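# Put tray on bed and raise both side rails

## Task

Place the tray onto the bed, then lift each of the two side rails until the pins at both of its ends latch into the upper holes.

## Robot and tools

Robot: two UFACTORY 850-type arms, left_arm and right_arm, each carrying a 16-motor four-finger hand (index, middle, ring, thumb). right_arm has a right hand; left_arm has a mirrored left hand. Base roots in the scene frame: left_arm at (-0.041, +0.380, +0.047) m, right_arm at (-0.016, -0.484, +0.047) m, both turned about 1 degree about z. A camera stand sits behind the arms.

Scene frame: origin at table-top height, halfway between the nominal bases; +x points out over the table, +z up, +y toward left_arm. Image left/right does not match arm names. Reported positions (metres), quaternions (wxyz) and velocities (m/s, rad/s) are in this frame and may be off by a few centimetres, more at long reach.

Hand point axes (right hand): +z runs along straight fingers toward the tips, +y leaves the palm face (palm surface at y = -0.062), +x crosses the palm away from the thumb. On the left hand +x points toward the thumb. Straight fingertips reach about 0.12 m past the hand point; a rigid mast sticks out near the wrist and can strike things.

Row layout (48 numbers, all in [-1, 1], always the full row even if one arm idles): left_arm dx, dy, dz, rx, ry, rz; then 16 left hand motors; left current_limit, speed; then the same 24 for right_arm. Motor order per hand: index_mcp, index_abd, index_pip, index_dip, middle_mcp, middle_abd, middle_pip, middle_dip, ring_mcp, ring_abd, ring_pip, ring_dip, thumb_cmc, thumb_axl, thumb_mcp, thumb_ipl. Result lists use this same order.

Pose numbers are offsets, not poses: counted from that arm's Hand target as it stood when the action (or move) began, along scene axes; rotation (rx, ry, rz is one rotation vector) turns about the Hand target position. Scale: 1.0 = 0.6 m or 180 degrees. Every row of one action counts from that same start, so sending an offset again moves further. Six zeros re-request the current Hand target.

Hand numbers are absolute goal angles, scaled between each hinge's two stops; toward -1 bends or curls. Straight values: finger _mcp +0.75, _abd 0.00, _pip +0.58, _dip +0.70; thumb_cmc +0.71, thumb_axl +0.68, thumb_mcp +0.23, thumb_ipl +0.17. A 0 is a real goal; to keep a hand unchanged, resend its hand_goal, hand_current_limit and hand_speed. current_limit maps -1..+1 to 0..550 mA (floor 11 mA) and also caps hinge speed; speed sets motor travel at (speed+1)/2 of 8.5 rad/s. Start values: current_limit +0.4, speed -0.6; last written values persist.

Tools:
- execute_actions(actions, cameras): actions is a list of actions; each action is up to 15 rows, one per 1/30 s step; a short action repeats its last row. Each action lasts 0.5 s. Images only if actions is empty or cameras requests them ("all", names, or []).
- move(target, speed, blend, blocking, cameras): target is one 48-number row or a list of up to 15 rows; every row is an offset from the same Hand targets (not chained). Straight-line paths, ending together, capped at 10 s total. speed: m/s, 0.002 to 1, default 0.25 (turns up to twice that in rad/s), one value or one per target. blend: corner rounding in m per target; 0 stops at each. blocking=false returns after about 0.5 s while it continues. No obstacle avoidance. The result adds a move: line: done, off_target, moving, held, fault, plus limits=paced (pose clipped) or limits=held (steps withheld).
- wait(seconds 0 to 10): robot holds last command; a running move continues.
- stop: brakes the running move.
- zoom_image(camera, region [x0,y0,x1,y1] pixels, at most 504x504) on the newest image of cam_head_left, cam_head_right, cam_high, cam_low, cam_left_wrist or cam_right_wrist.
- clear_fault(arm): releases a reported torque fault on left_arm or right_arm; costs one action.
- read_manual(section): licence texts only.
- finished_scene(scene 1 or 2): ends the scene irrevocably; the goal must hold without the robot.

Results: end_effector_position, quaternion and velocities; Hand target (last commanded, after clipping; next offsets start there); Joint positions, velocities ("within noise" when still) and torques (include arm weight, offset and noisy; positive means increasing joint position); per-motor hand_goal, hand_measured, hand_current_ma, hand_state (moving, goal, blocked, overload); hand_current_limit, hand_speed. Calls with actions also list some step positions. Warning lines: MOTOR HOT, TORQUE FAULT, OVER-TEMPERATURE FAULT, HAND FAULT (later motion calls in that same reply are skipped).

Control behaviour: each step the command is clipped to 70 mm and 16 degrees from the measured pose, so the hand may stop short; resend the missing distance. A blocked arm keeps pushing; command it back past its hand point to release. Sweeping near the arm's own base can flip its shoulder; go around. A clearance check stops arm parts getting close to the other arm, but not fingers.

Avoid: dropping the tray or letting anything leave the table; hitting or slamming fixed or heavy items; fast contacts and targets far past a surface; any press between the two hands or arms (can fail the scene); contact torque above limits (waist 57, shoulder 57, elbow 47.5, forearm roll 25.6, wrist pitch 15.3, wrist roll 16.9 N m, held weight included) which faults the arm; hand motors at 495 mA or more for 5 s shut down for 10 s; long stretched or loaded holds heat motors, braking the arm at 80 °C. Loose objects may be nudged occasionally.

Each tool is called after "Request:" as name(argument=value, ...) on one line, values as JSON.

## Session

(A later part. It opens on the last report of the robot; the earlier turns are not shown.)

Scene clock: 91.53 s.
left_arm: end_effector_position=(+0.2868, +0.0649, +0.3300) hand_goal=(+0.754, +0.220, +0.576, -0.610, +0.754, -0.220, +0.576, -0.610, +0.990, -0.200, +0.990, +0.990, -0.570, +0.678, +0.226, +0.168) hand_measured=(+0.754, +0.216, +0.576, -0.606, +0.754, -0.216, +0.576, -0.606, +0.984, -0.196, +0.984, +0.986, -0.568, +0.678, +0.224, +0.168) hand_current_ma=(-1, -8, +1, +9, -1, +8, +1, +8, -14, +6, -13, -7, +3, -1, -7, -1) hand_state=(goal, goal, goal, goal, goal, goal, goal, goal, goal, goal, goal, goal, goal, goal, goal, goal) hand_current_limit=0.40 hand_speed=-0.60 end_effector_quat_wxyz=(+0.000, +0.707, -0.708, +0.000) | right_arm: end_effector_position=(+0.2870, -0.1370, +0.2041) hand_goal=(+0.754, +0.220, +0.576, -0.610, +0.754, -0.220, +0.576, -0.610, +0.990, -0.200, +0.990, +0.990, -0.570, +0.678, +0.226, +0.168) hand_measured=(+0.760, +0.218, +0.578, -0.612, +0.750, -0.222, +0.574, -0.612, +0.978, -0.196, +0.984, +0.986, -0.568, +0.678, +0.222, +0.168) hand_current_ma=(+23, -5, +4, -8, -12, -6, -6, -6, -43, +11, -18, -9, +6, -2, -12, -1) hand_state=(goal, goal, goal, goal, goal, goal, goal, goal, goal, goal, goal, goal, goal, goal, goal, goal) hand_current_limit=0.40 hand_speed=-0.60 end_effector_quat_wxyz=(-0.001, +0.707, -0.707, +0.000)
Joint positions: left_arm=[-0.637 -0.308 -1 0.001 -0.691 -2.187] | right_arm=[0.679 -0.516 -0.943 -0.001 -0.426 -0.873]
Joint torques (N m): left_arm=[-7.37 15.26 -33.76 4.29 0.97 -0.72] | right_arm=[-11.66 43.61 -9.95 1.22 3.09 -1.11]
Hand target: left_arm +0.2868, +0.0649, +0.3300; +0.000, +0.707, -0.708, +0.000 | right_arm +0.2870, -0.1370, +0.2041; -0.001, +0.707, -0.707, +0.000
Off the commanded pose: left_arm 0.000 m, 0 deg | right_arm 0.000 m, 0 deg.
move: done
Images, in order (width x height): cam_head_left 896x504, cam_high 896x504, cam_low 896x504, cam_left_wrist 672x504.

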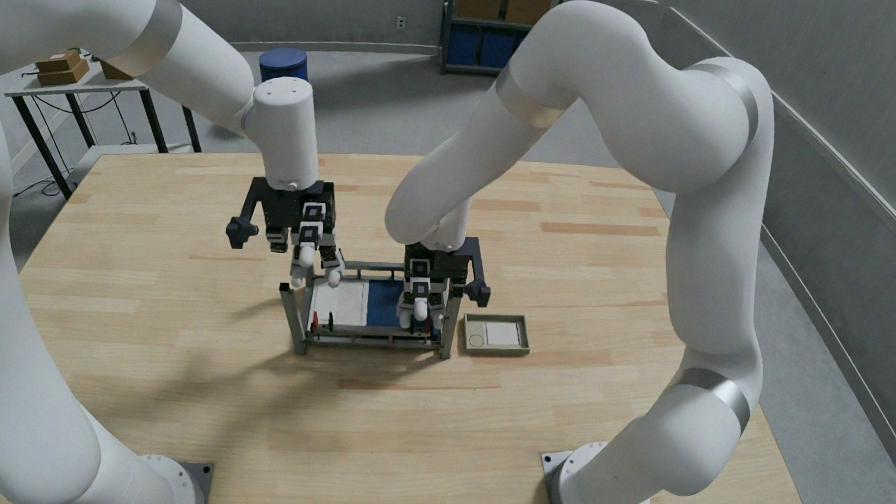

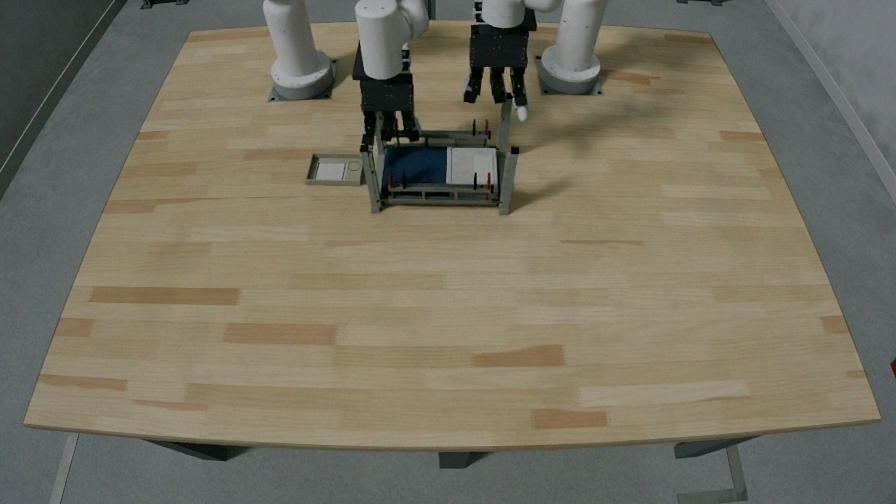

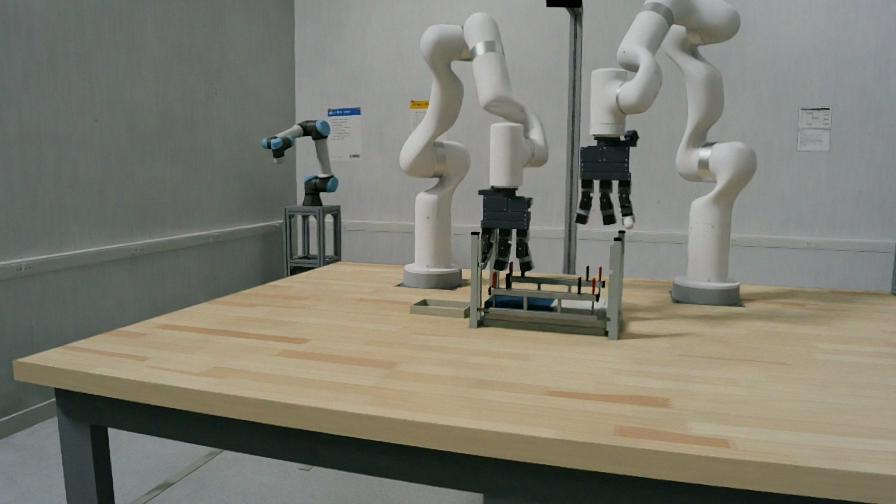

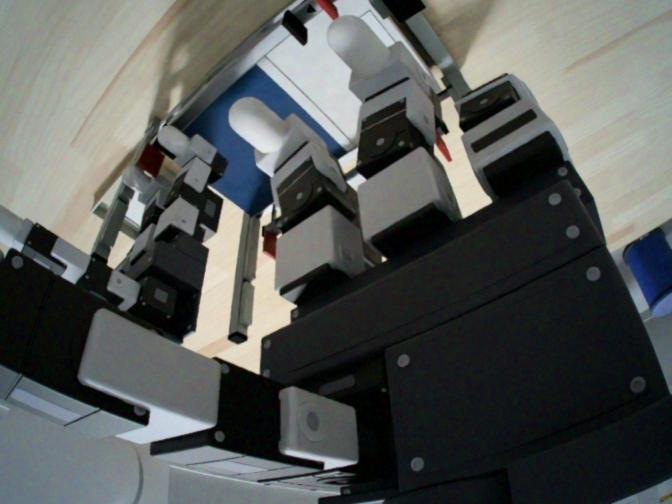

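Request:
move(target=[0,0,-0.175,0,0,0,0.754,0.22,0.576,-0.61,0.754,-0.22,0.576,-0.61,0.99,-0.2,0.99,0.99,-0.57,0.678,0.226,0.168,0.4,-0.6,0,0,0,0,0,0,0.754,0.22,0.576,-0.61,0.754,-0.22,0.576,-0.61,0.99,-0.2,0.99,0.99,-0.57,0.678,0.226,0.168,0.4,-0.6], cameras=["cam_low","cam_head_left","cam_head_right","cam_left_wrist","cam_right_wrist"])

Request:
zoom_image(camera="cam_head_left", region=[270, 250, 370, 350])

Request:
zoom_image(camera="cam_low", region=[540, 220, 640, 320])

Scene clock: 96.57 s.
left_arm: end_effector_position=(+0.2868, +0.0650, +0.2249) hand_goal=(+0.754, +0.220, +0.576, -0.610, +0.754, -0.220, +0.576, -0.610, +0.990, -0.200, +0.990, +0.990, -0.570, +0.678, +0.226, +0.168) hand_measured=(+0.754, +0.216, +0.576, -0.606, +0.756, -0.216, +0.578, -0.608, +0.984, -0.196, +0.984, +0.986, -0.568, +0.678, +0.222, +0.168) hand_current_ma=(-1, -8, +1, +9, +4, +6, +4, +4, -14, +6, -12, -7, +3, -1, -9, -1) hand_state=(goal, goal, goal, goal, goal, goal, goal, goal, goal, goal, goal, goal, goal, goal, goal, goal) hand_current_limit=0.40 hand_speed=-0.60 end_effector_quat_wxyz=(+0.000, +0.707, -0.708, +0.000) | right_arm: end_effector_position=(+0.2870, -0.1370, +0.2041) hand_goal=(+0.754, +0.220, +0.576, -0.610, +0.754, -0.220, +0.576, -0.610, +0.990, -0.200, +0.990, +0.990, -0.570, +0.678, +0.226, +0.168) hand_measured=(+0.760, +0.218, +0.578, -0.612, +0.750, -0.222, +0.574, -0.612, +0.978, -0.196, +0.984, +0.986, -0.568, +0.678, +0.222, +0.168) hand_current_ma=(+23, -5, +4, -8, -12, -6, -6, -6, -43, +11, -18, -9, +6, -2, -12, -1) hand_state=(goal, goal, goal, goal, goal, goal, goal, goal, goal, goal, goal, goal, goal, goal, goal, goal) hand_current_limit=0.40 hand_speed=-0.60 end_effector_quat_wxyz=(-0.001, +0.707, -0.707, +0.000)
Joint positions: left_arm=[-0.637 -0.477 -0.946 0.001 -0.468 -2.187] | right_arm=[0.679 -0.516 -0.943 -0.001 -0.426 -0.873]
Joint torques (N m): left_arm=[-3.4 16.8 -30.68 -1.43 2.25 -0.62] | right_arm=[-13.4 44.19 -10.05 1.45 2.96 -1.16]
Hand target: left_arm +0.2868, +0.0649, +0.2250; +0.000, +0.707, -0.708, +0.000 | right_arm +0.2870, -0.1370, +0.2041; -0.001, +0.707, -0.707, +0.000
Off the commanded pose: left_arm 0.000 m, 0 deg | right_arm 0.000 m, 0 deg.
move: done
Images, in order (width x height): cam_head_left 896x504, cam_head_right 896x504, cam_low 896x504, cam_left_wrist 672x504, cam_right_wrist 672x504.

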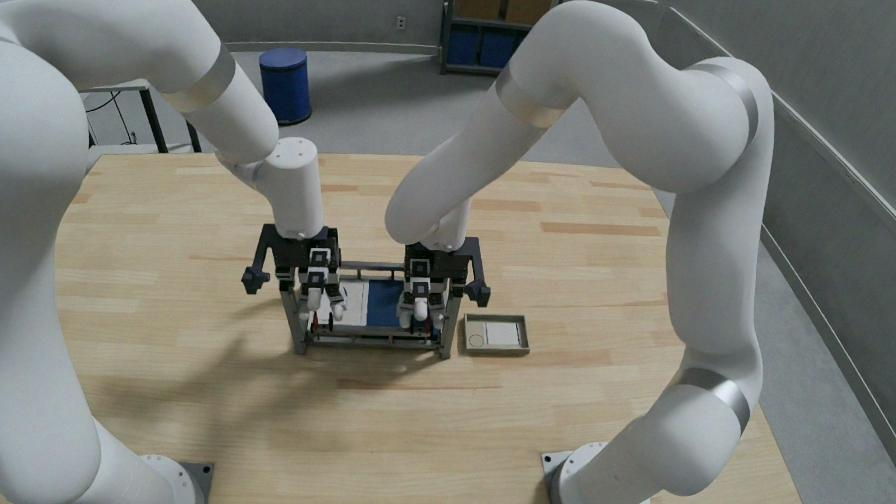

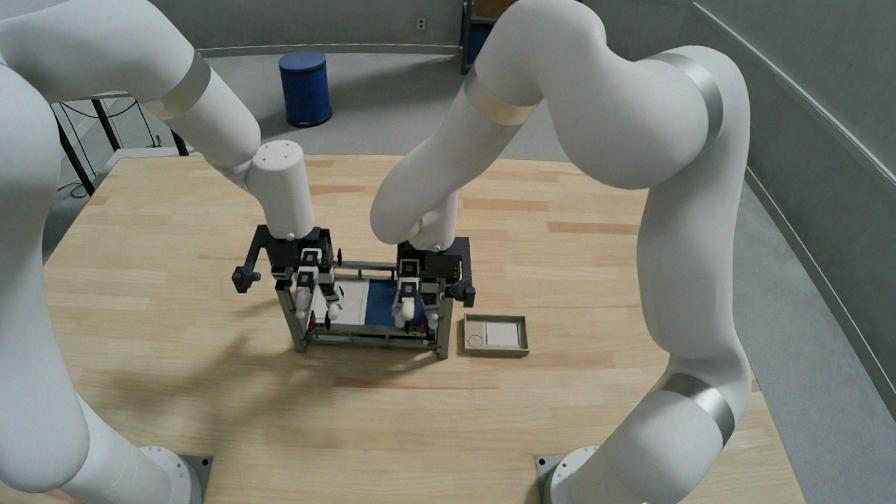

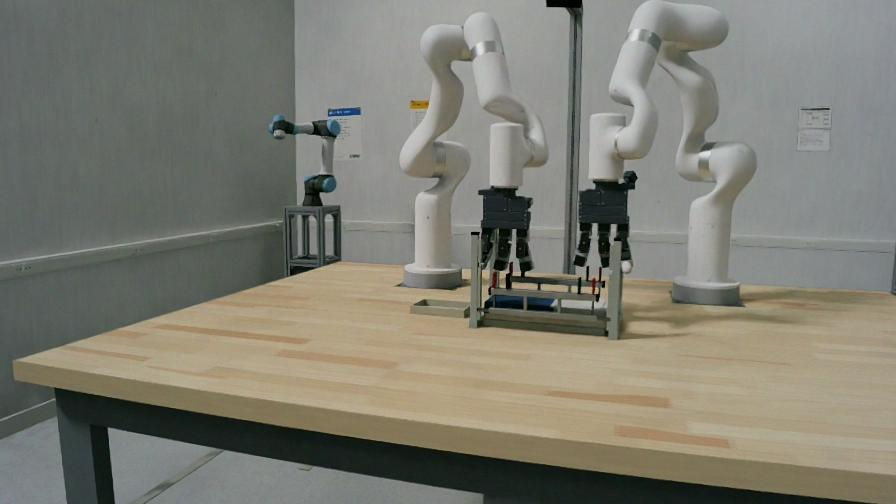

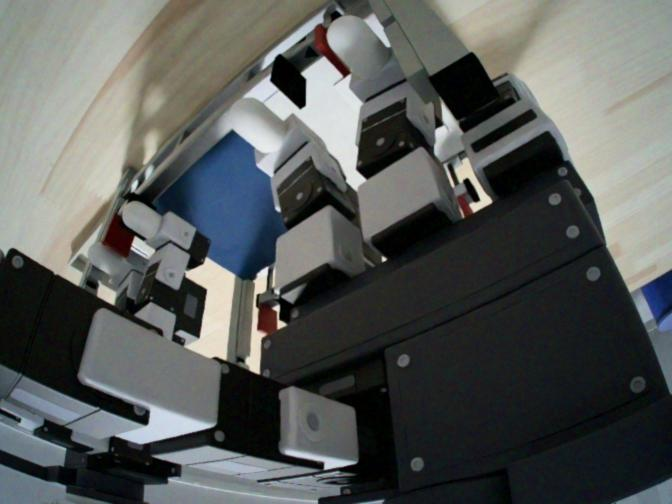

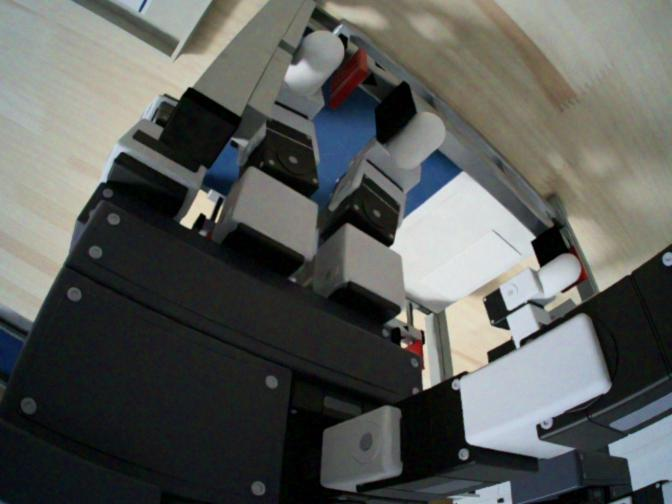

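Scaled by 5.040 from the camera's 896x504 image, which has a finer 1280x720 frame.

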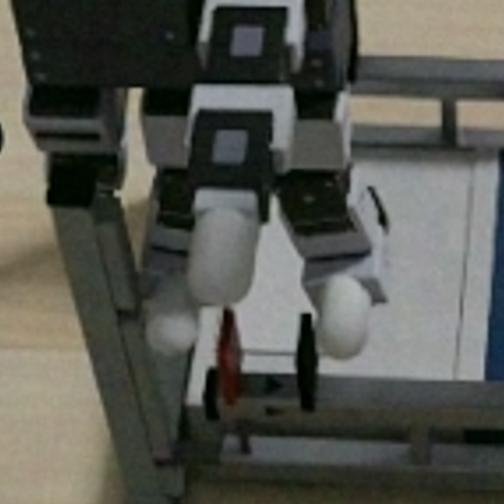

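Scaled by 5.040 from the camera's 896x504 image, which has a finer 1280x720 frame.

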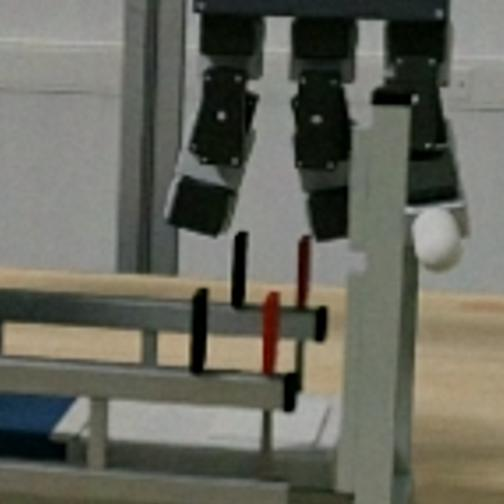

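Request:
move(target=[0,0.001,-0.035,0,0,0,0.754,0.22,0.576,-0.61,0.754,-0.22,0.576,-0.61,0.99,-0.2,0.99,0.99,-0.57,0.678,0.226,0.168,0.4,-0.6,0,0,0,0,0,0,0.754,0.22,0.576,-0.61,0.754,-0.22,0.576,-0.61,0.99,-0.2,0.99,0.99,-0.57,0.678,0.226,0.168,0.4,-0.6], speed=0.06, cameras=["cam_head_left","cam_left_wrist"])

Request:
zoom_image(camera="cam_head_left", region=[270, 250, 370, 350])

Scene clock: 98.37 s.
left_arm: end_effector_position=(+0.2868, +0.0655, +0.2040) hand_goal=(+0.754, +0.220, +0.576, -0.610, +0.754, -0.220, +0.576, -0.610, +0.990, -0.200, +0.990, +0.990, -0.570, +0.678, +0.226, +0.168) hand_measured=(+0.750, +0.250, +0.576, -0.610, +0.754, -0.226, +0.578, -0.608, +0.984, -0.196, +0.984, +0.986, -0.568, +0.678, +0.222, +0.168) hand_current_ma=(-9, +87, +0, -1, +0, -14, +4, +4, -14, +6, -12, -7, +3, -1, -9, -1) hand_state=(goal, blocked, goal, goal, goal, goal, goal, goal, goal, goal, goal, goal, goal, goal, goal, goal) hand_current_limit=0.40 hand_speed=-0.60 end_effector_quat_wxyz=(+0.000, +0.707, -0.708, +0.000) | right_arm: end_effector_position=(+0.2870, -0.1370, +0.2041) hand_goal=(+0.754, +0.220, +0.576, -0.610, +0.754, -0.220, +0.576, -0.610, +0.990, -0.200, +0.990, +0.990, -0.570, +0.678, +0.226, +0.168) hand_measured=(+0.760, +0.218, +0.578, -0.612, +0.750, -0.222, +0.574, -0.612, +0.978, -0.196, +0.984, +0.986, -0.568, +0.678, +0.222, +0.168) hand_current_ma=(+23, -5, +4, -8, -12, -6, -6, -6, -43, +11, -18, -9, +6, -2, -12, -1) hand_state=(goal, goal, goal, goal, goal, goal, goal, goal, goal, goal, goal, goal, goal, goal, goal, goal) hand_current_limit=0.40 hand_speed=-0.60 end_effector_quat_wxyz=(-0.001, +0.707, -0.707, +0.000)
Joint positions: left_arm=[-0.636 -0.516 -0.943 0.001 -0.425 -2.186] | right_arm=[0.679 -0.516 -0.943 -0.001 -0.426 -0.873]
Joint torques (N m): left_arm=[10.11 15.76 -6.19 0.25 1.76 1.04] | right_arm=[-12.6 43.42 -9.65 1.21 3.08 -1.11]
Hand target: left_arm +0.2868, +0.0655, +0.2040; +0.000, +0.707, -0.708, +0.000 | right_arm +0.2870, -0.1370, +0.2041; -0.001, +0.707, -0.707, +0.000
Off the commanded pose: left_arm 0.000 m, 0 deg | right_arm 0.000 m, 0 deg.
move: done
Images, in order (width x height): cam_head_left 896x504, cam_left_wrist 672x504.

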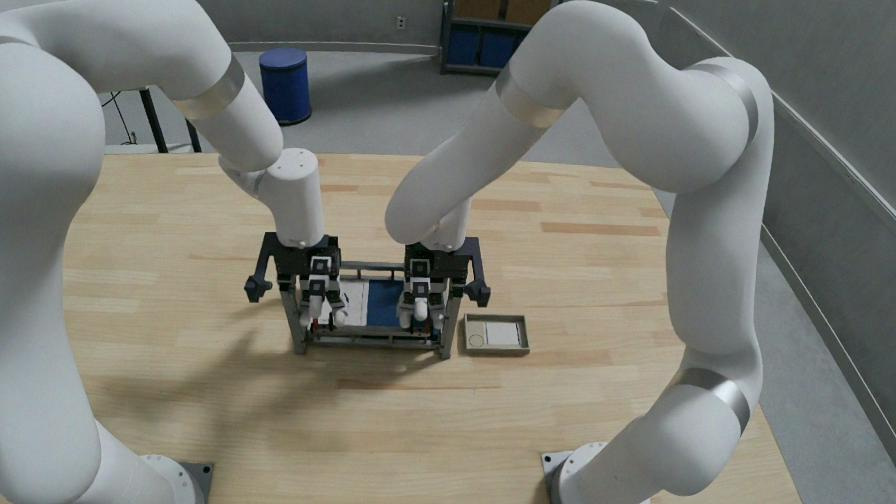

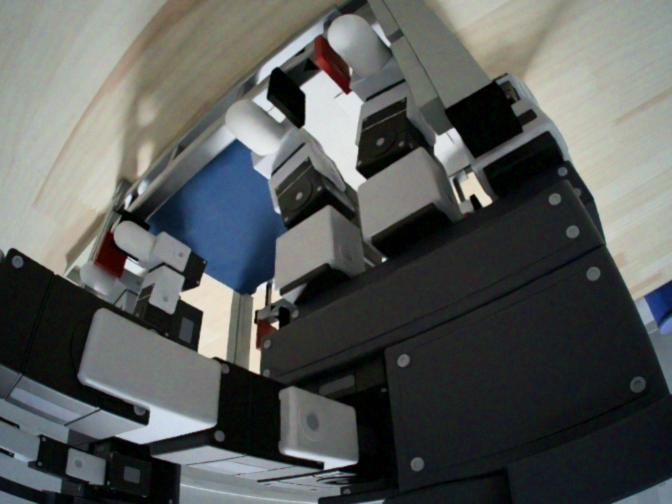

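Scaled by 5.040 from the camera's 896x504 image, which has a finer 1280x720 frame.

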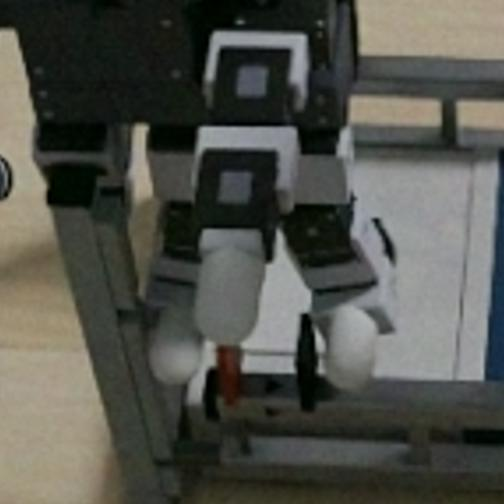

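Request:
move(target=[[0,-0.0058,0,0,0,0,0.754,0.22,0.576,-0.61,0.754,-0.22,0.576,-0.61,0.99,-0.2,0.99,0.99,-0.57,0.678,0.226,0.168,0.4,-0.6,0,0,0,0,0,0,0.754,0.22,0.576,-0.61,0.754,-0.22,0.576,-0.61,0.99,-0.2,0.99,0.99,-0.57,0.678,0.226,0.168,0.4,-0.6],[0,-0.0058,-0.03,0,0,0,0.754,0.22,0.576,-0.61,0.754,-0.22,0.576,-0.61,0.99,-0.2,0.99,0.99,-0.57,0.678,0.226,0.168,0.4,-0.6,0,0,-0.03,0,0,0,0.754,0.22,0.576,-0.61,0.754,-0.22,0.576,-0.61,0.99,-0.2,0.99,0.99,-0.57,0.678,0.226,0.168,0.4,-0.6]], speed=0.05, cameras=["cam_head_left","cam_low","cam_left_wrist","cam_right_wrist"])

Request:
zoom_image(camera="cam_head_left", region=[290, 270, 460, 360])

Request:
zoom_image(camera="cam_low", region=[460, 220, 640, 320])

Scene clock: 103.03 s.
left_arm: end_effector_position=(+0.2868, +0.0620, +0.1860) hand_goal=(+0.754, +0.220, +0.576, -0.610, +0.754, -0.220, +0.576, -0.610, +0.990, -0.200, +0.990, +0.990, -0.570, +0.678, +0.226, +0.168) hand_measured=(+0.750, +0.222, +0.576, -0.612, +0.752, -0.256, +0.578, -0.612, +0.984, -0.196, +0.984, +0.986, -0.568, +0.678, +0.222, +0.168) hand_current_ma=(-9, +4, +0, -2, -3, -106, +2, -3, -14, +6, -12, -7, +3, -1, -9, -1) hand_state=(goal, goal, goal, goal, goal, blocked, goal, goal, goal, goal, goal, goal, goal, goal, goal, goal) hand_current_limit=0.40 hand_speed=-0.60 end_effector_quat_wxyz=(+0.000, +0.707, -0.708, +0.000) | right_arm: end_effector_position=(+0.2870, -0.1371, +0.1861) hand_goal=(+0.754, +0.220, +0.576, -0.610, +0.754, -0.220, +0.576, -0.610, +0.990, -0.200, +0.990, +0.990, -0.570, +0.678, +0.226, +0.168) hand_measured=(+0.760, +0.218, +0.578, -0.612, +0.750, -0.222, +0.574, -0.612, +0.978, -0.196, +0.984, +0.986, -0.568, +0.678, +0.222, +0.168) hand_current_ma=(+22, -5, +4, -8, -12, -6, -6, -6, -43, +11, -18, -9, +6, -2, -12, -1) hand_state=(goal, goal, goal, goal, goal, goal, goal, goal, goal, goal, goal, goal, goal, goal, goal, goal) hand_current_limit=0.40 hand_speed=-0.60 end_effector_quat_wxyz=(+0.000, +0.707, -0.707, +0.000)
Joint positions: left_arm=[-0.641 -0.555 -0.948 0.001 -0.392 -2.192] | right_arm=[0.679 -0.551 -0.942 -0.002 -0.39 -0.873]
Joint torques (N m): left_arm=[-8.79 17.06 -9.86 3.65 3.27 -0.81] | right_arm=[-11.71 25.41 -19.88 -1.57 2.8 0.14]
Hand target: left_arm +0.2868, +0.0621, +0.1860; +0.000, +0.707, -0.708, +0.000 | right_arm +0.2870, -0.1370, +0.1861; -0.001, +0.707, -0.707, +0.000
Off the commanded pose: left_arm 0.000 m, 0 deg | right_arm 0.000 m, 0 deg.
move: done
Images, in order (width x height): cam_head_left 896x504, cam_low 896x504, cam_left_wrist 672x504, cam_right_wrist 672x504.

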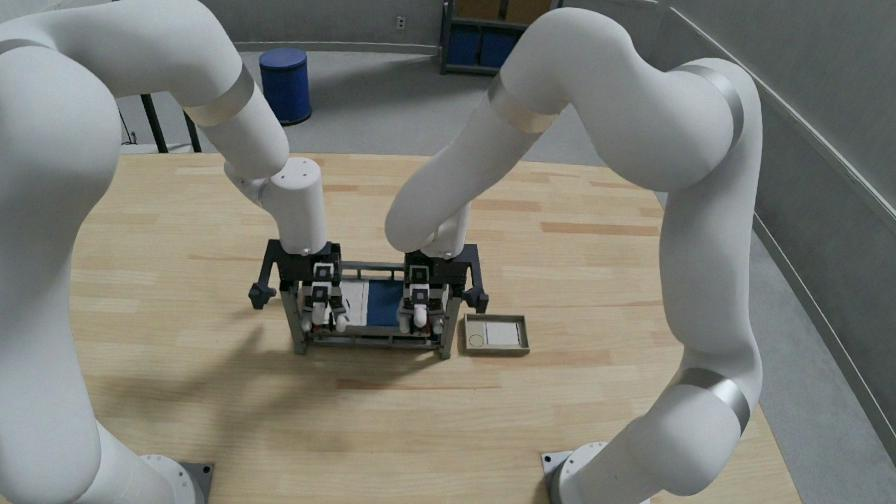

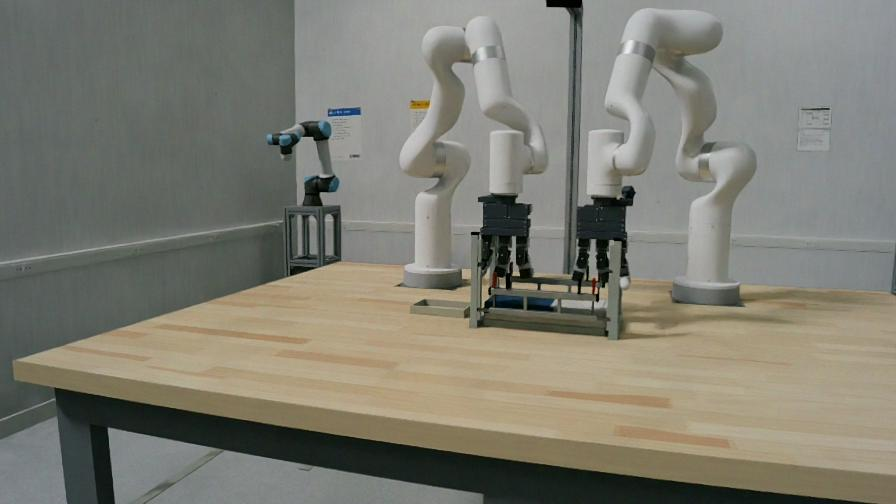

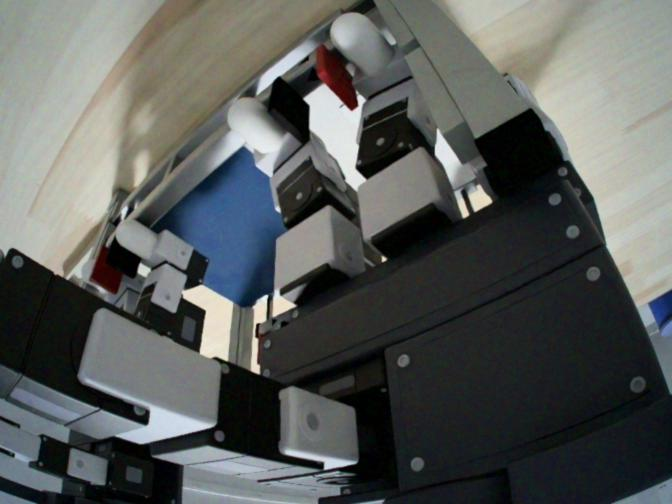

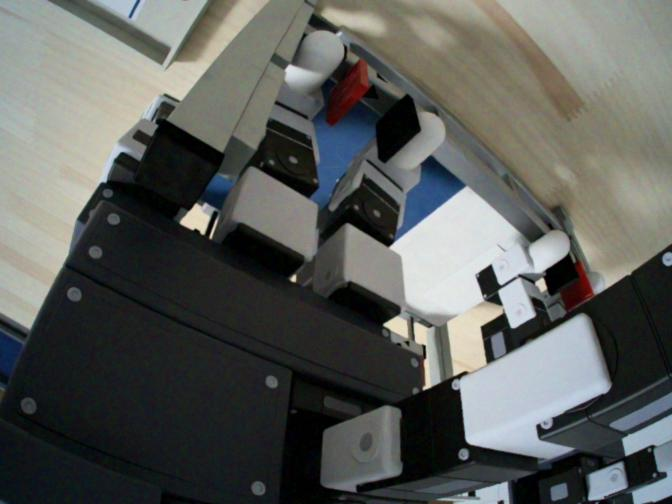

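Scaled by 2.965 from the camera's 896x504 image, which has a finer 1280x720 frame.

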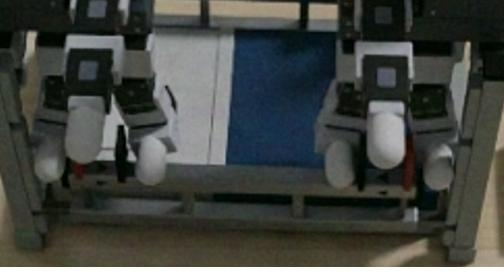

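Scaled by 2.800 from the camera's 896x504 image, which has a finer 1280x720 frame.

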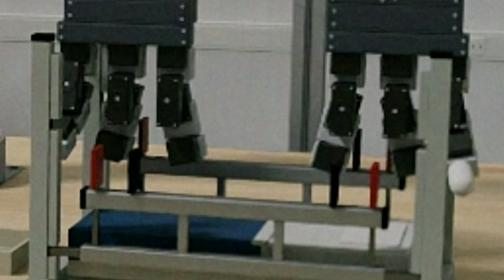

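Request:
move(target=[[0,0.0033,0,0,0,0,0.754,0.22,0.576,-0.61,0.754,-0.22,0.576,-0.61,0.99,-0.2,0.99,0.99,-0.57,0.678,0.226,0.168,0.4,-0.6,0,0,0,0,0,0,0.754,0.22,0.576,-0.61,0.754,-0.22,0.576,-0.61,0.99,-0.2,0.99,0.99,-0.57,0.678,0.226,0.168,0.4,-0.6],[0,0.0033,0,0,0,0,0.754,0.05,0.576,-0.61,0.754,0.1,0.576,-0.61,0.99,-0.2,0.99,0.99,-0.57,0.678,0.226,0.168,0.4,-0.6,0,0,0,0,0,0,0.754,0.05,0.576,-0.61,0.754,0.1,0.576,-0.61,0.99,-0.2,0.99,0.99,-0.57,0.678,0.226,0.168,0.4,-0.6]], speed=0.05, cameras=["cam_head_left","cam_low","cam_left_wrist","cam_right_wrist"])

Request:
zoom_image(camera="cam_head_left", region=[290, 270, 460, 360])

Request:
zoom_image(camera="cam_low", region=[460, 220, 640, 345])

Request:
zoom_image(camera="cam_right_wrist", region=[230, 0, 530, 224])

Scene clock: 106.27 s.
left_arm: end_effector_position=(+0.2868, +0.0640, +0.1859) hand_goal=(+0.754, +0.050, +0.576, -0.610, +0.754, +0.100, +0.576, -0.610, +0.990, -0.200, +0.990, +0.990, -0.570, +0.678, +0.226, +0.168) hand_measured=(+0.748, +0.234, +0.576, -0.606, +0.754, -0.116, +0.580, -0.604, +0.984, -0.196, +0.984, +0.986, -0.568, +0.678, +0.222, +0.168) hand_current_ma=(-13, +385, +0, +9, +0, -385, +8, +15, -14, +6, -12, -7, +3, -1, -9, -1) hand_state=(goal, blocked, goal, goal, goal, blocked, goal, goal, goal, goal, goal, goal, goal, goal, goal, goal) hand_current_limit=0.40 hand_speed=-0.60 end_effector_quat_wxyz=(+0.000, +0.707, -0.708, +0.000) | right_arm: end_effector_position=(+0.2871, -0.1370, +0.1861) hand_goal=(+0.754, +0.050, +0.576, -0.610, +0.754, +0.100, +0.576, -0.610, +0.990, -0.200, +0.990, +0.990, -0.570, +0.678, +0.226, +0.168) hand_measured=(+0.760, +0.166, +0.578, -0.612, +0.750, -0.148, +0.578, -0.606, +0.978, -0.196, +0.984, +0.986, -0.568, +0.678, +0.222, +0.168) hand_current_ma=(+22, +385, +6, -5, -12, -385, +3, +10, -43, +10, -18, -9, +6, -2, -12, -1) hand_state=(goal, blocked, goal, goal, goal, blocked, goal, goal, goal, goal, goal, goal, goal, goal, goal, goal) hand_current_limit=0.40 hand_speed=-0.60 end_effector_quat_wxyz=(-0.001, +0.707, -0.707, +0.000)
Joint positions: left_arm=[-0.638 -0.553 -0.945 0.001 -0.391 -2.188] | right_arm=[0.679 -0.551 -0.942 -0.002 -0.39 -0.872]
Joint torques (N m): left_arm=[8.84 34.05 -9 2.83 1.34 0.98] | right_arm=[-9.68 26.03 -32.17 -1.76 2.54 0.97]
Hand target: left_arm +0.2868, +0.0640, +0.1860; +0.000, +0.707, -0.708, +0.000 | right_arm +0.2870, -0.1370, +0.1861; -0.001, +0.707, -0.707, +0.000
Off the commanded pose: left_arm 0.000 m, 0 deg | right_arm 0.000 m, 0 deg.
move: done
Images, in order (width x height): cam_head_left 896x504, cam_low 896x504, cam_left_wrist 672x504, cam_right_wrist 672x504.

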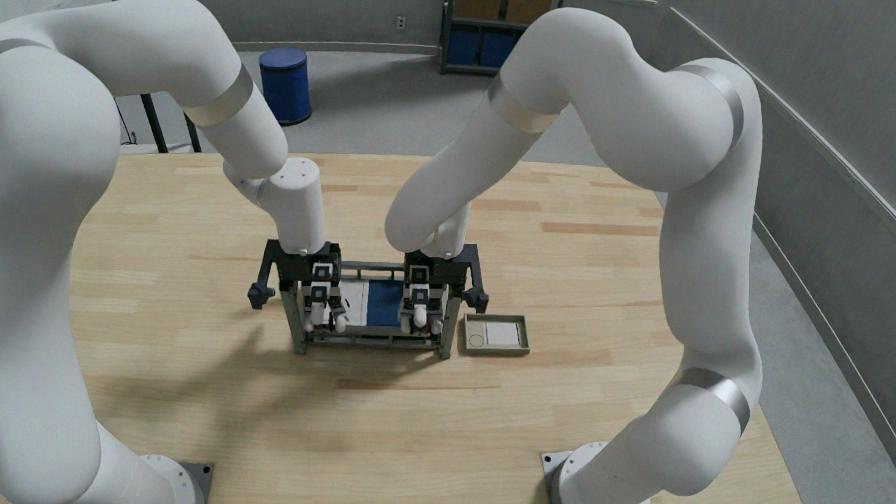

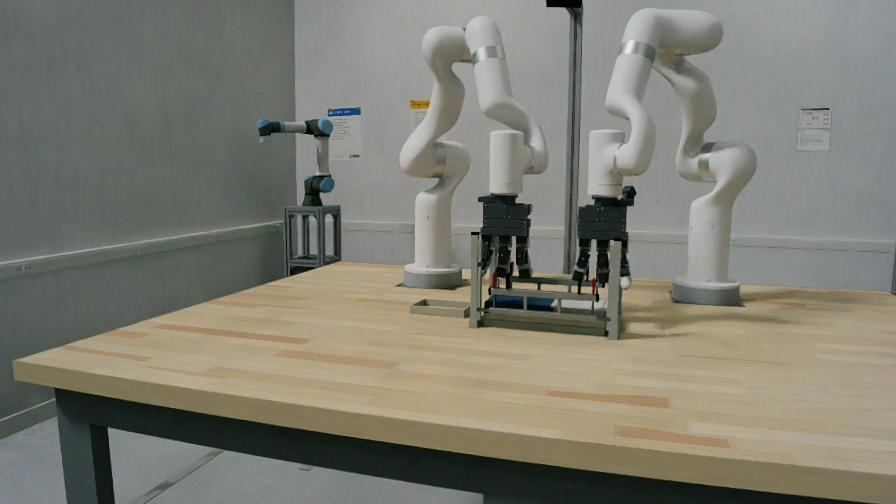

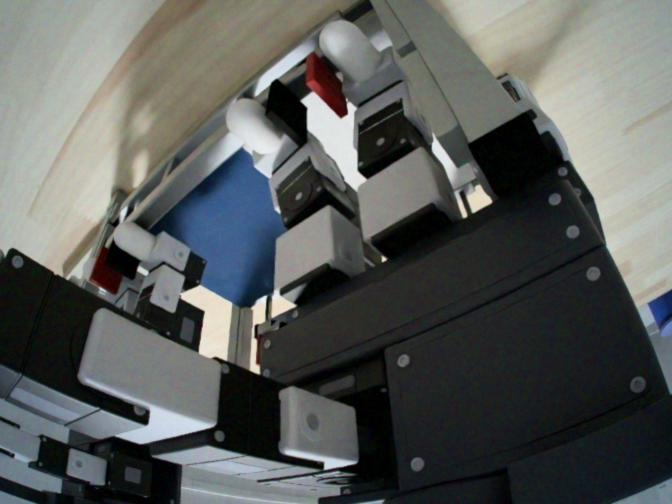

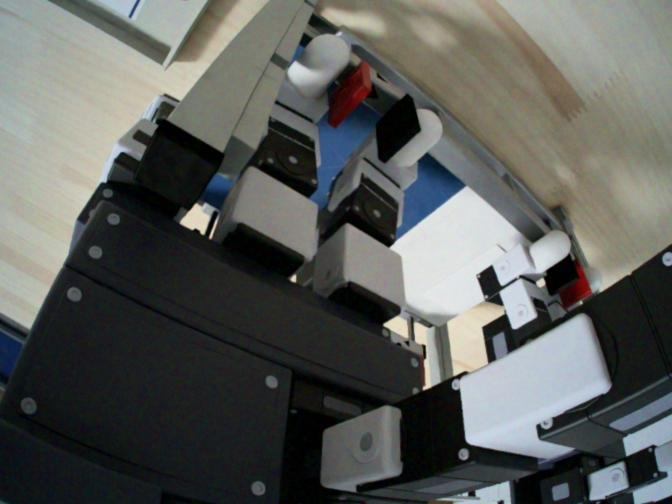

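Scaled by 2.965 from the camera's 896x504 image, which has a finer 1280x720 frame.

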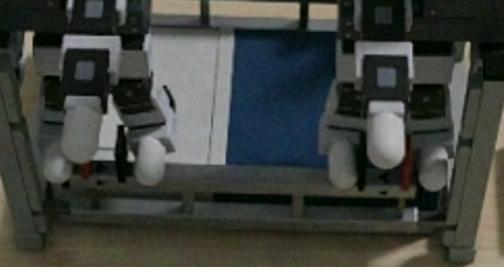

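Scaled by 2.800 from the camera's 896x504 image, which has a finer 1280x720 frame.

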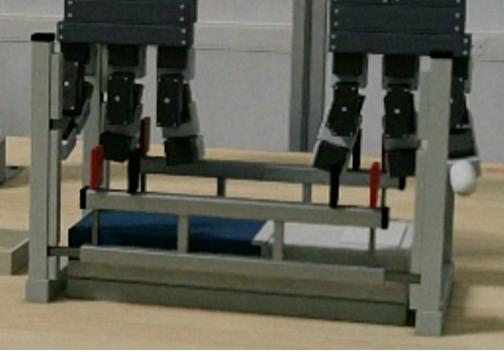

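Scaled by 1.680 from the camera's 672x504 image, which has a finer 960x720 frame.

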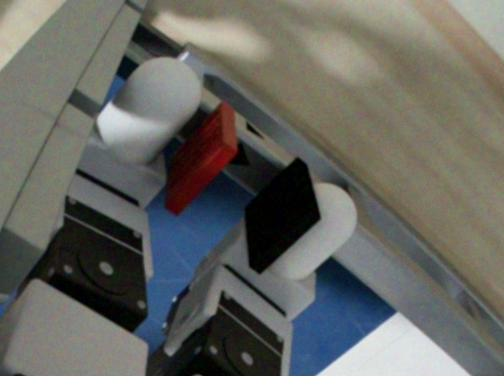

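Request:
move(target=[0,0,0,0,0,0,0.754,0.05,0.576,-0.61,0.754,0.1,0.576,-0.61,0.99,-0.2,0.99,0.99,-0.57,0.678,0.226,0.168,0.7,-0.6,0,0,0,0,0,0,0.754,0.05,0.576,-0.61,0.754,0.1,0.576,-0.61,0.99,-0.2,0.99,0.99,-0.57,0.678,0.226,0.168,0.7,-0.6], speed=0.05, cameras=["cam_low","cam_right_wrist"])

Request:
zoom_image(camera="cam_low", region=[460, 220, 640, 345])

Request:
zoom_image(camera="cam_right_wrist", region=[230, 0, 530, 224])

Scene clock: 107.50 s.
left_arm: end_effector_position=(+0.2868, +0.0640, +0.1859) hand_goal=(+0.754, +0.050, +0.576, -0.610, +0.754, +0.100, +0.576, -0.610, +0.990, -0.200, +0.990, +0.990, -0.570, +0.678, +0.226, +0.168) hand_measured=(+0.748, +0.234, +0.576, -0.606, +0.754, -0.028, +0.580, -0.604, +0.984, -0.196, +0.984, +0.986, -0.568, +0.678, +0.222, +0.168) hand_current_ma=(-13, +467, +0, +9, +0, -457, +8, +15, -14, +6, -12, -7, +3, -1, -9, -1) hand_state=(goal, blocked, goal, goal, goal, blocked, goal, goal, goal, goal, goal, goal, goal, goal, goal, goal) hand_current_limit=0.70 hand_speed=-0.60 end_effector_quat_wxyz=(+0.000, +0.707, -0.708, +0.000) | right_arm: end_effector_position=(+0.2871, -0.1370, +0.1861) hand_goal=(+0.754, +0.050, +0.576, -0.610, +0.754, +0.100, +0.576, -0.610, +0.990, -0.200, +0.990, +0.990, -0.570, +0.678, +0.226, +0.168) hand_measured=(+0.760, +0.164, +0.578, -0.612, +0.752, -0.080, +0.578, -0.604, +0.978, -0.196, +0.984, +0.986, -0.568, +0.678, +0.222, +0.168) hand_current_ma=(+22, +432, +6, -5, -8, -467, +8, +15, -43, +10, -18, -9, +6, -2, -12, -1) hand_state=(goal, blocked, goal, goal, goal, blocked, goal, goal, goal, goal, goal, goal, goal, goal, goal, goal) hand_current_limit=0.70 hand_speed=-0.60 end_effector_quat_wxyz=(-0.001, +0.707, -0.707, +0.000)
Joint positions: left_arm=[-0.638 -0.553 -0.945 0.001 -0.391 -2.188] | right_arm=[0.679 -0.551 -0.942 -0.002 -0.39 -0.872]
Joint torques (N m): left_arm=[8.84 33.95 -8.91 1.99 -1.54 1.01] | right_arm=[-8.44 26.87 -29.11 -1.52 2.42 0.8]
Hand target: left_arm +0.2868, +0.0640, +0.1860; +0.000, +0.707, -0.708, +0.000 | right_arm +0.2870, -0.1370, +0.1861; -0.001, +0.707, -0.707, +0.000
Off the commanded pose: left_arm 0.000 m, 0 deg | right_arm 0.000 m, 0 deg.
move: done
Images, in order (width x height): cam_low 896x504, cam_right_wrist 672x504.

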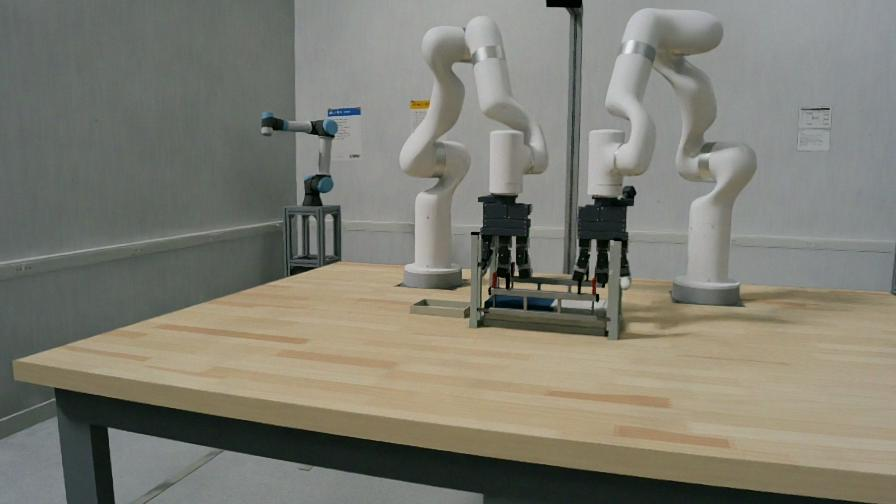

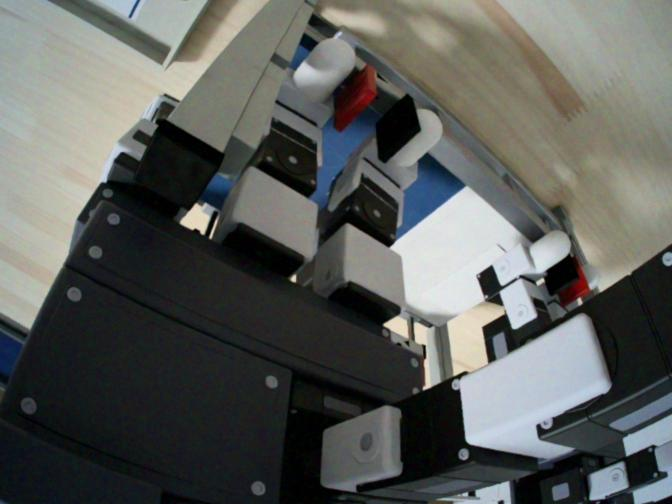

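Scaled by 2.800 from the camera's 896x504 image, which has a finer 1280x720 frame.

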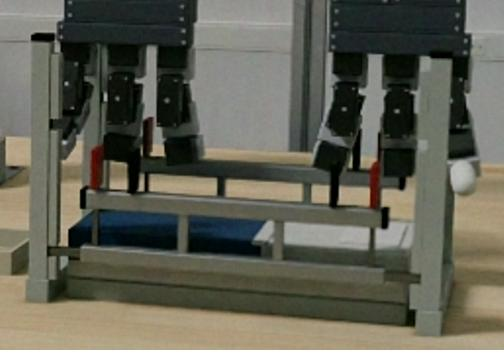

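Scaled by 1.680 from the camera's 672x504 image, which has a finer 960x720 frame.

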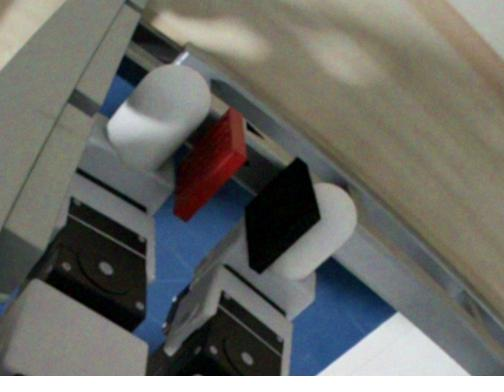

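Request:
move(target=[0,0,0.02,0,0,0,0.754,0.05,0.576,-0.61,0.754,0.1,0.576,-0.61,0.99,-0.2,0.99,0.99,-0.57,0.678,0.226,0.168,0.74,-0.6,0,0,0.02,0,0,0,0.754,0.05,0.576,-0.61,0.754,0.1,0.576,-0.61,0.99,-0.2,0.99,0.99,-0.57,0.678,0.226,0.168,0.74,-0.6], speed=0.04, cameras=["cam_low","cam_right_wrist","cam_head_left"])

Request:
zoom_image(camera="cam_low", region=[460, 220, 640, 345])

Request:
zoom_image(camera="cam_head_left", region=[290, 270, 460, 360])

Scene clock: 109.23 s.
left_arm: end_effector_position=(+0.2867, +0.0641, +0.1979) hand_goal=(+0.754, +0.050, +0.576, -0.610, +0.754, +0.100, +0.576, -0.610, +0.990, -0.200, +0.990, +0.990, -0.570, +0.678, +0.226, +0.168) hand_measured=(+0.756, +0.230, +0.584, -0.600, +0.758, -0.024, +0.580, -0.604, +0.984, -0.196, +0.984, +0.986, -0.568, +0.678, +0.222, +0.168) hand_current_ma=(+4, +478, +20, +26, +10, -442, +9, +15, -14, +6, -12, -7, +3, -1, -9, -1) hand_state=(goal, blocked, goal, goal, goal, blocked, goal, goal, goal, goal, goal, goal, goal, goal, goal, goal) hand_current_limit=0.74 hand_speed=-0.60 end_effector_quat_wxyz=(+0.000, +0.707, -0.708, +0.000) | right_arm: end_effector_position=(+0.2870, -0.1371, +0.1981) hand_goal=(+0.754, +0.050, +0.576, -0.610, +0.754, +0.100, +0.576, -0.610, +0.990, -0.200, +0.990, +0.990, -0.570, +0.678, +0.226, +0.168) hand_measured=(+0.764, +0.160, +0.598, -0.582, +0.762, -0.046, +0.588, -0.596, +0.978, -0.196, +0.984, +0.986, -0.568, +0.678, +0.222, +0.168) hand_current_ma=(+39, +412, +82, +104, +25, -478, +37, +47, -42, +10, -18, -9, +6, -2, -12, -1) hand_state=(goal, blocked, blocked, blocked, goal, blocked, goal, goal, goal, goal, goal, goal, goal, goal, goal, goal) hand_current_limit=0.74 hand_speed=-0.60 end_effector_quat_wxyz=(+0.000, +0.707, -0.707, +0.000)
Joint positions: left_arm=[-0.638 -0.53 -0.945 0.001 -0.414 -2.188] | right_arm=[0.679 -0.528 -0.942 -0.002 -0.413 -0.872]
Joint torques (N m): left_arm=[8.09 34.32 -20.94 -1.48 -2.73 1] | right_arm=[-6.15 48.42 -31.18 0.75 -3.37 -0.28]
Hand target: left_arm +0.2868, +0.0640, +0.1980; +0.000, +0.707, -0.708, +0.000 | right_arm +0.2870, -0.1370, +0.1981; -0.001, +0.707, -0.707, +0.000
Off the commanded pose: left_arm 0.000 m, 0 deg | right_arm 0.000 m, 0 deg.
move: done
Images, in order (width x height): cam_head_left 896x504, cam_low 896x504, cam_right_wrist 672x504.

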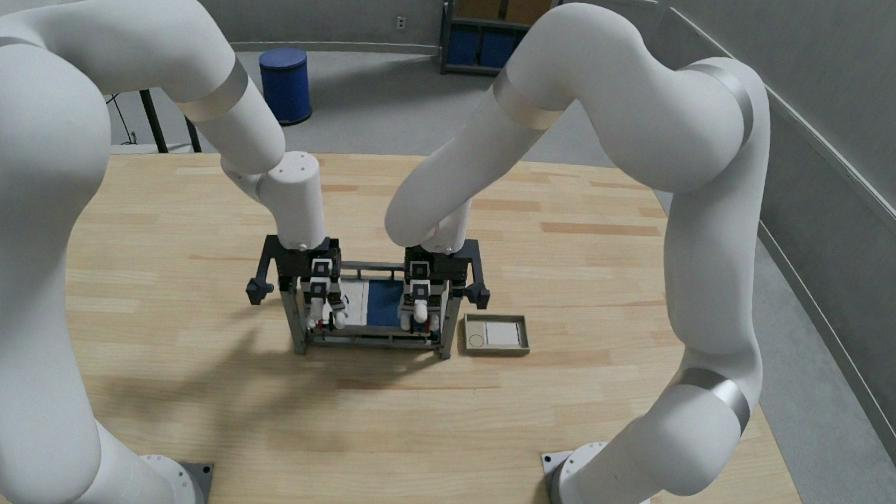

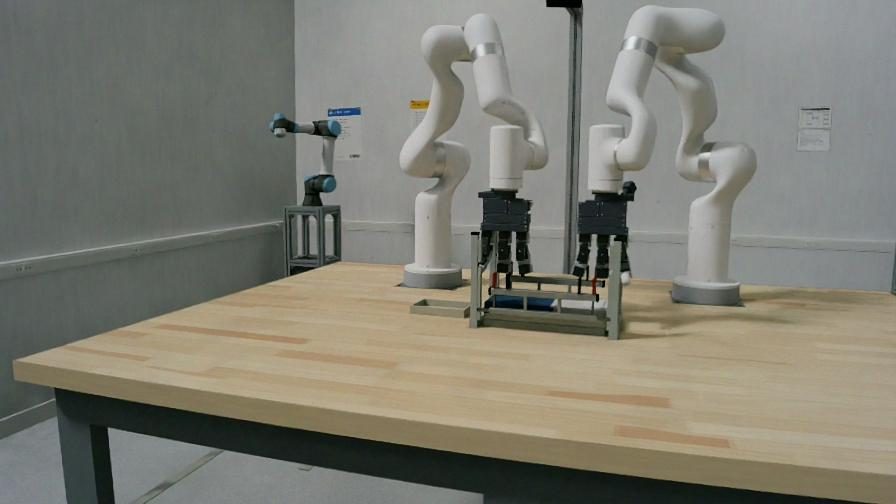

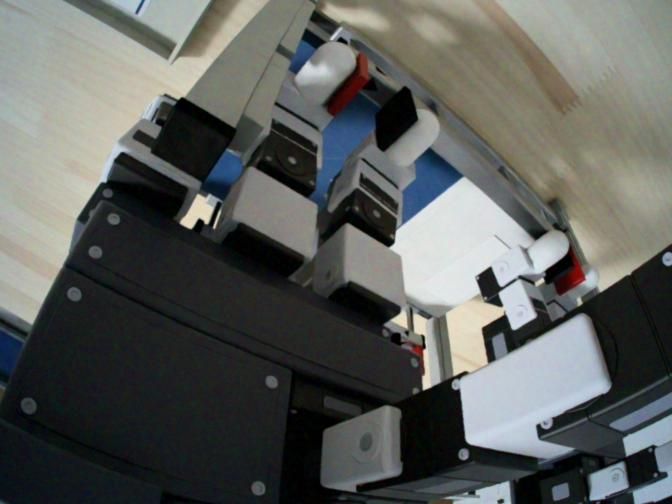

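Scaled by 2.800 from the camera's 896x504 image, which has a finer 1280x720 frame.

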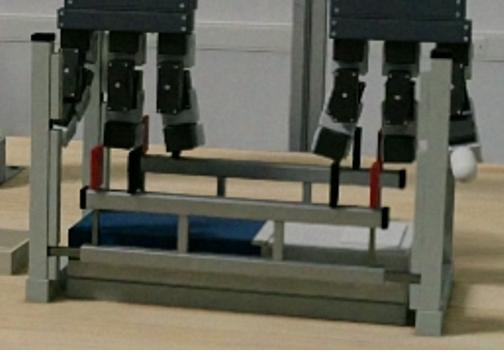

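Scaled by 2.965 from the camera's 896x504 image, which has a finer 1280x720 frame.

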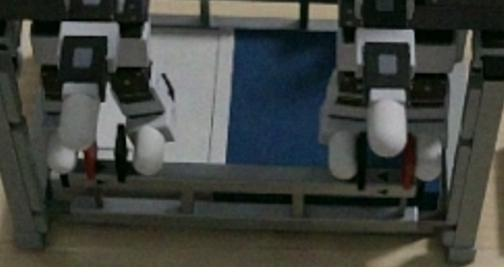

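Request:
zoom_image(camera="cam_head_left", region=[400, 300, 470, 370])

Request:
zoom_image(camera="cam_head_left", region=[280, 300, 350, 370])

Scaled by 7.200 from the camera's 896x504 image, which has a finer 1280x720 frame.

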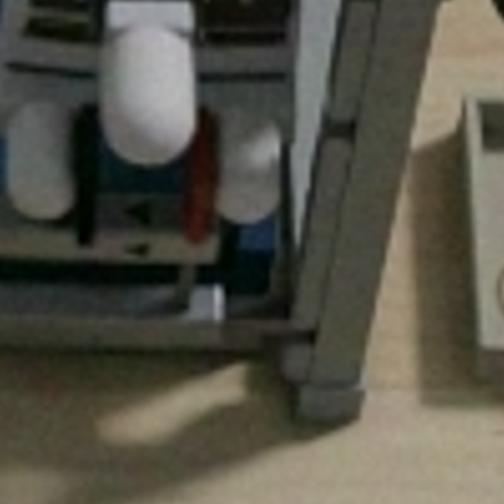

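Scaled by 7.200 from the camera's 896x504 image, which has a finer 1280x720 frame.

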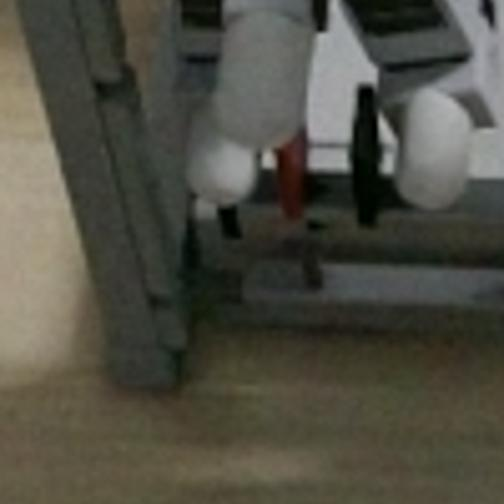

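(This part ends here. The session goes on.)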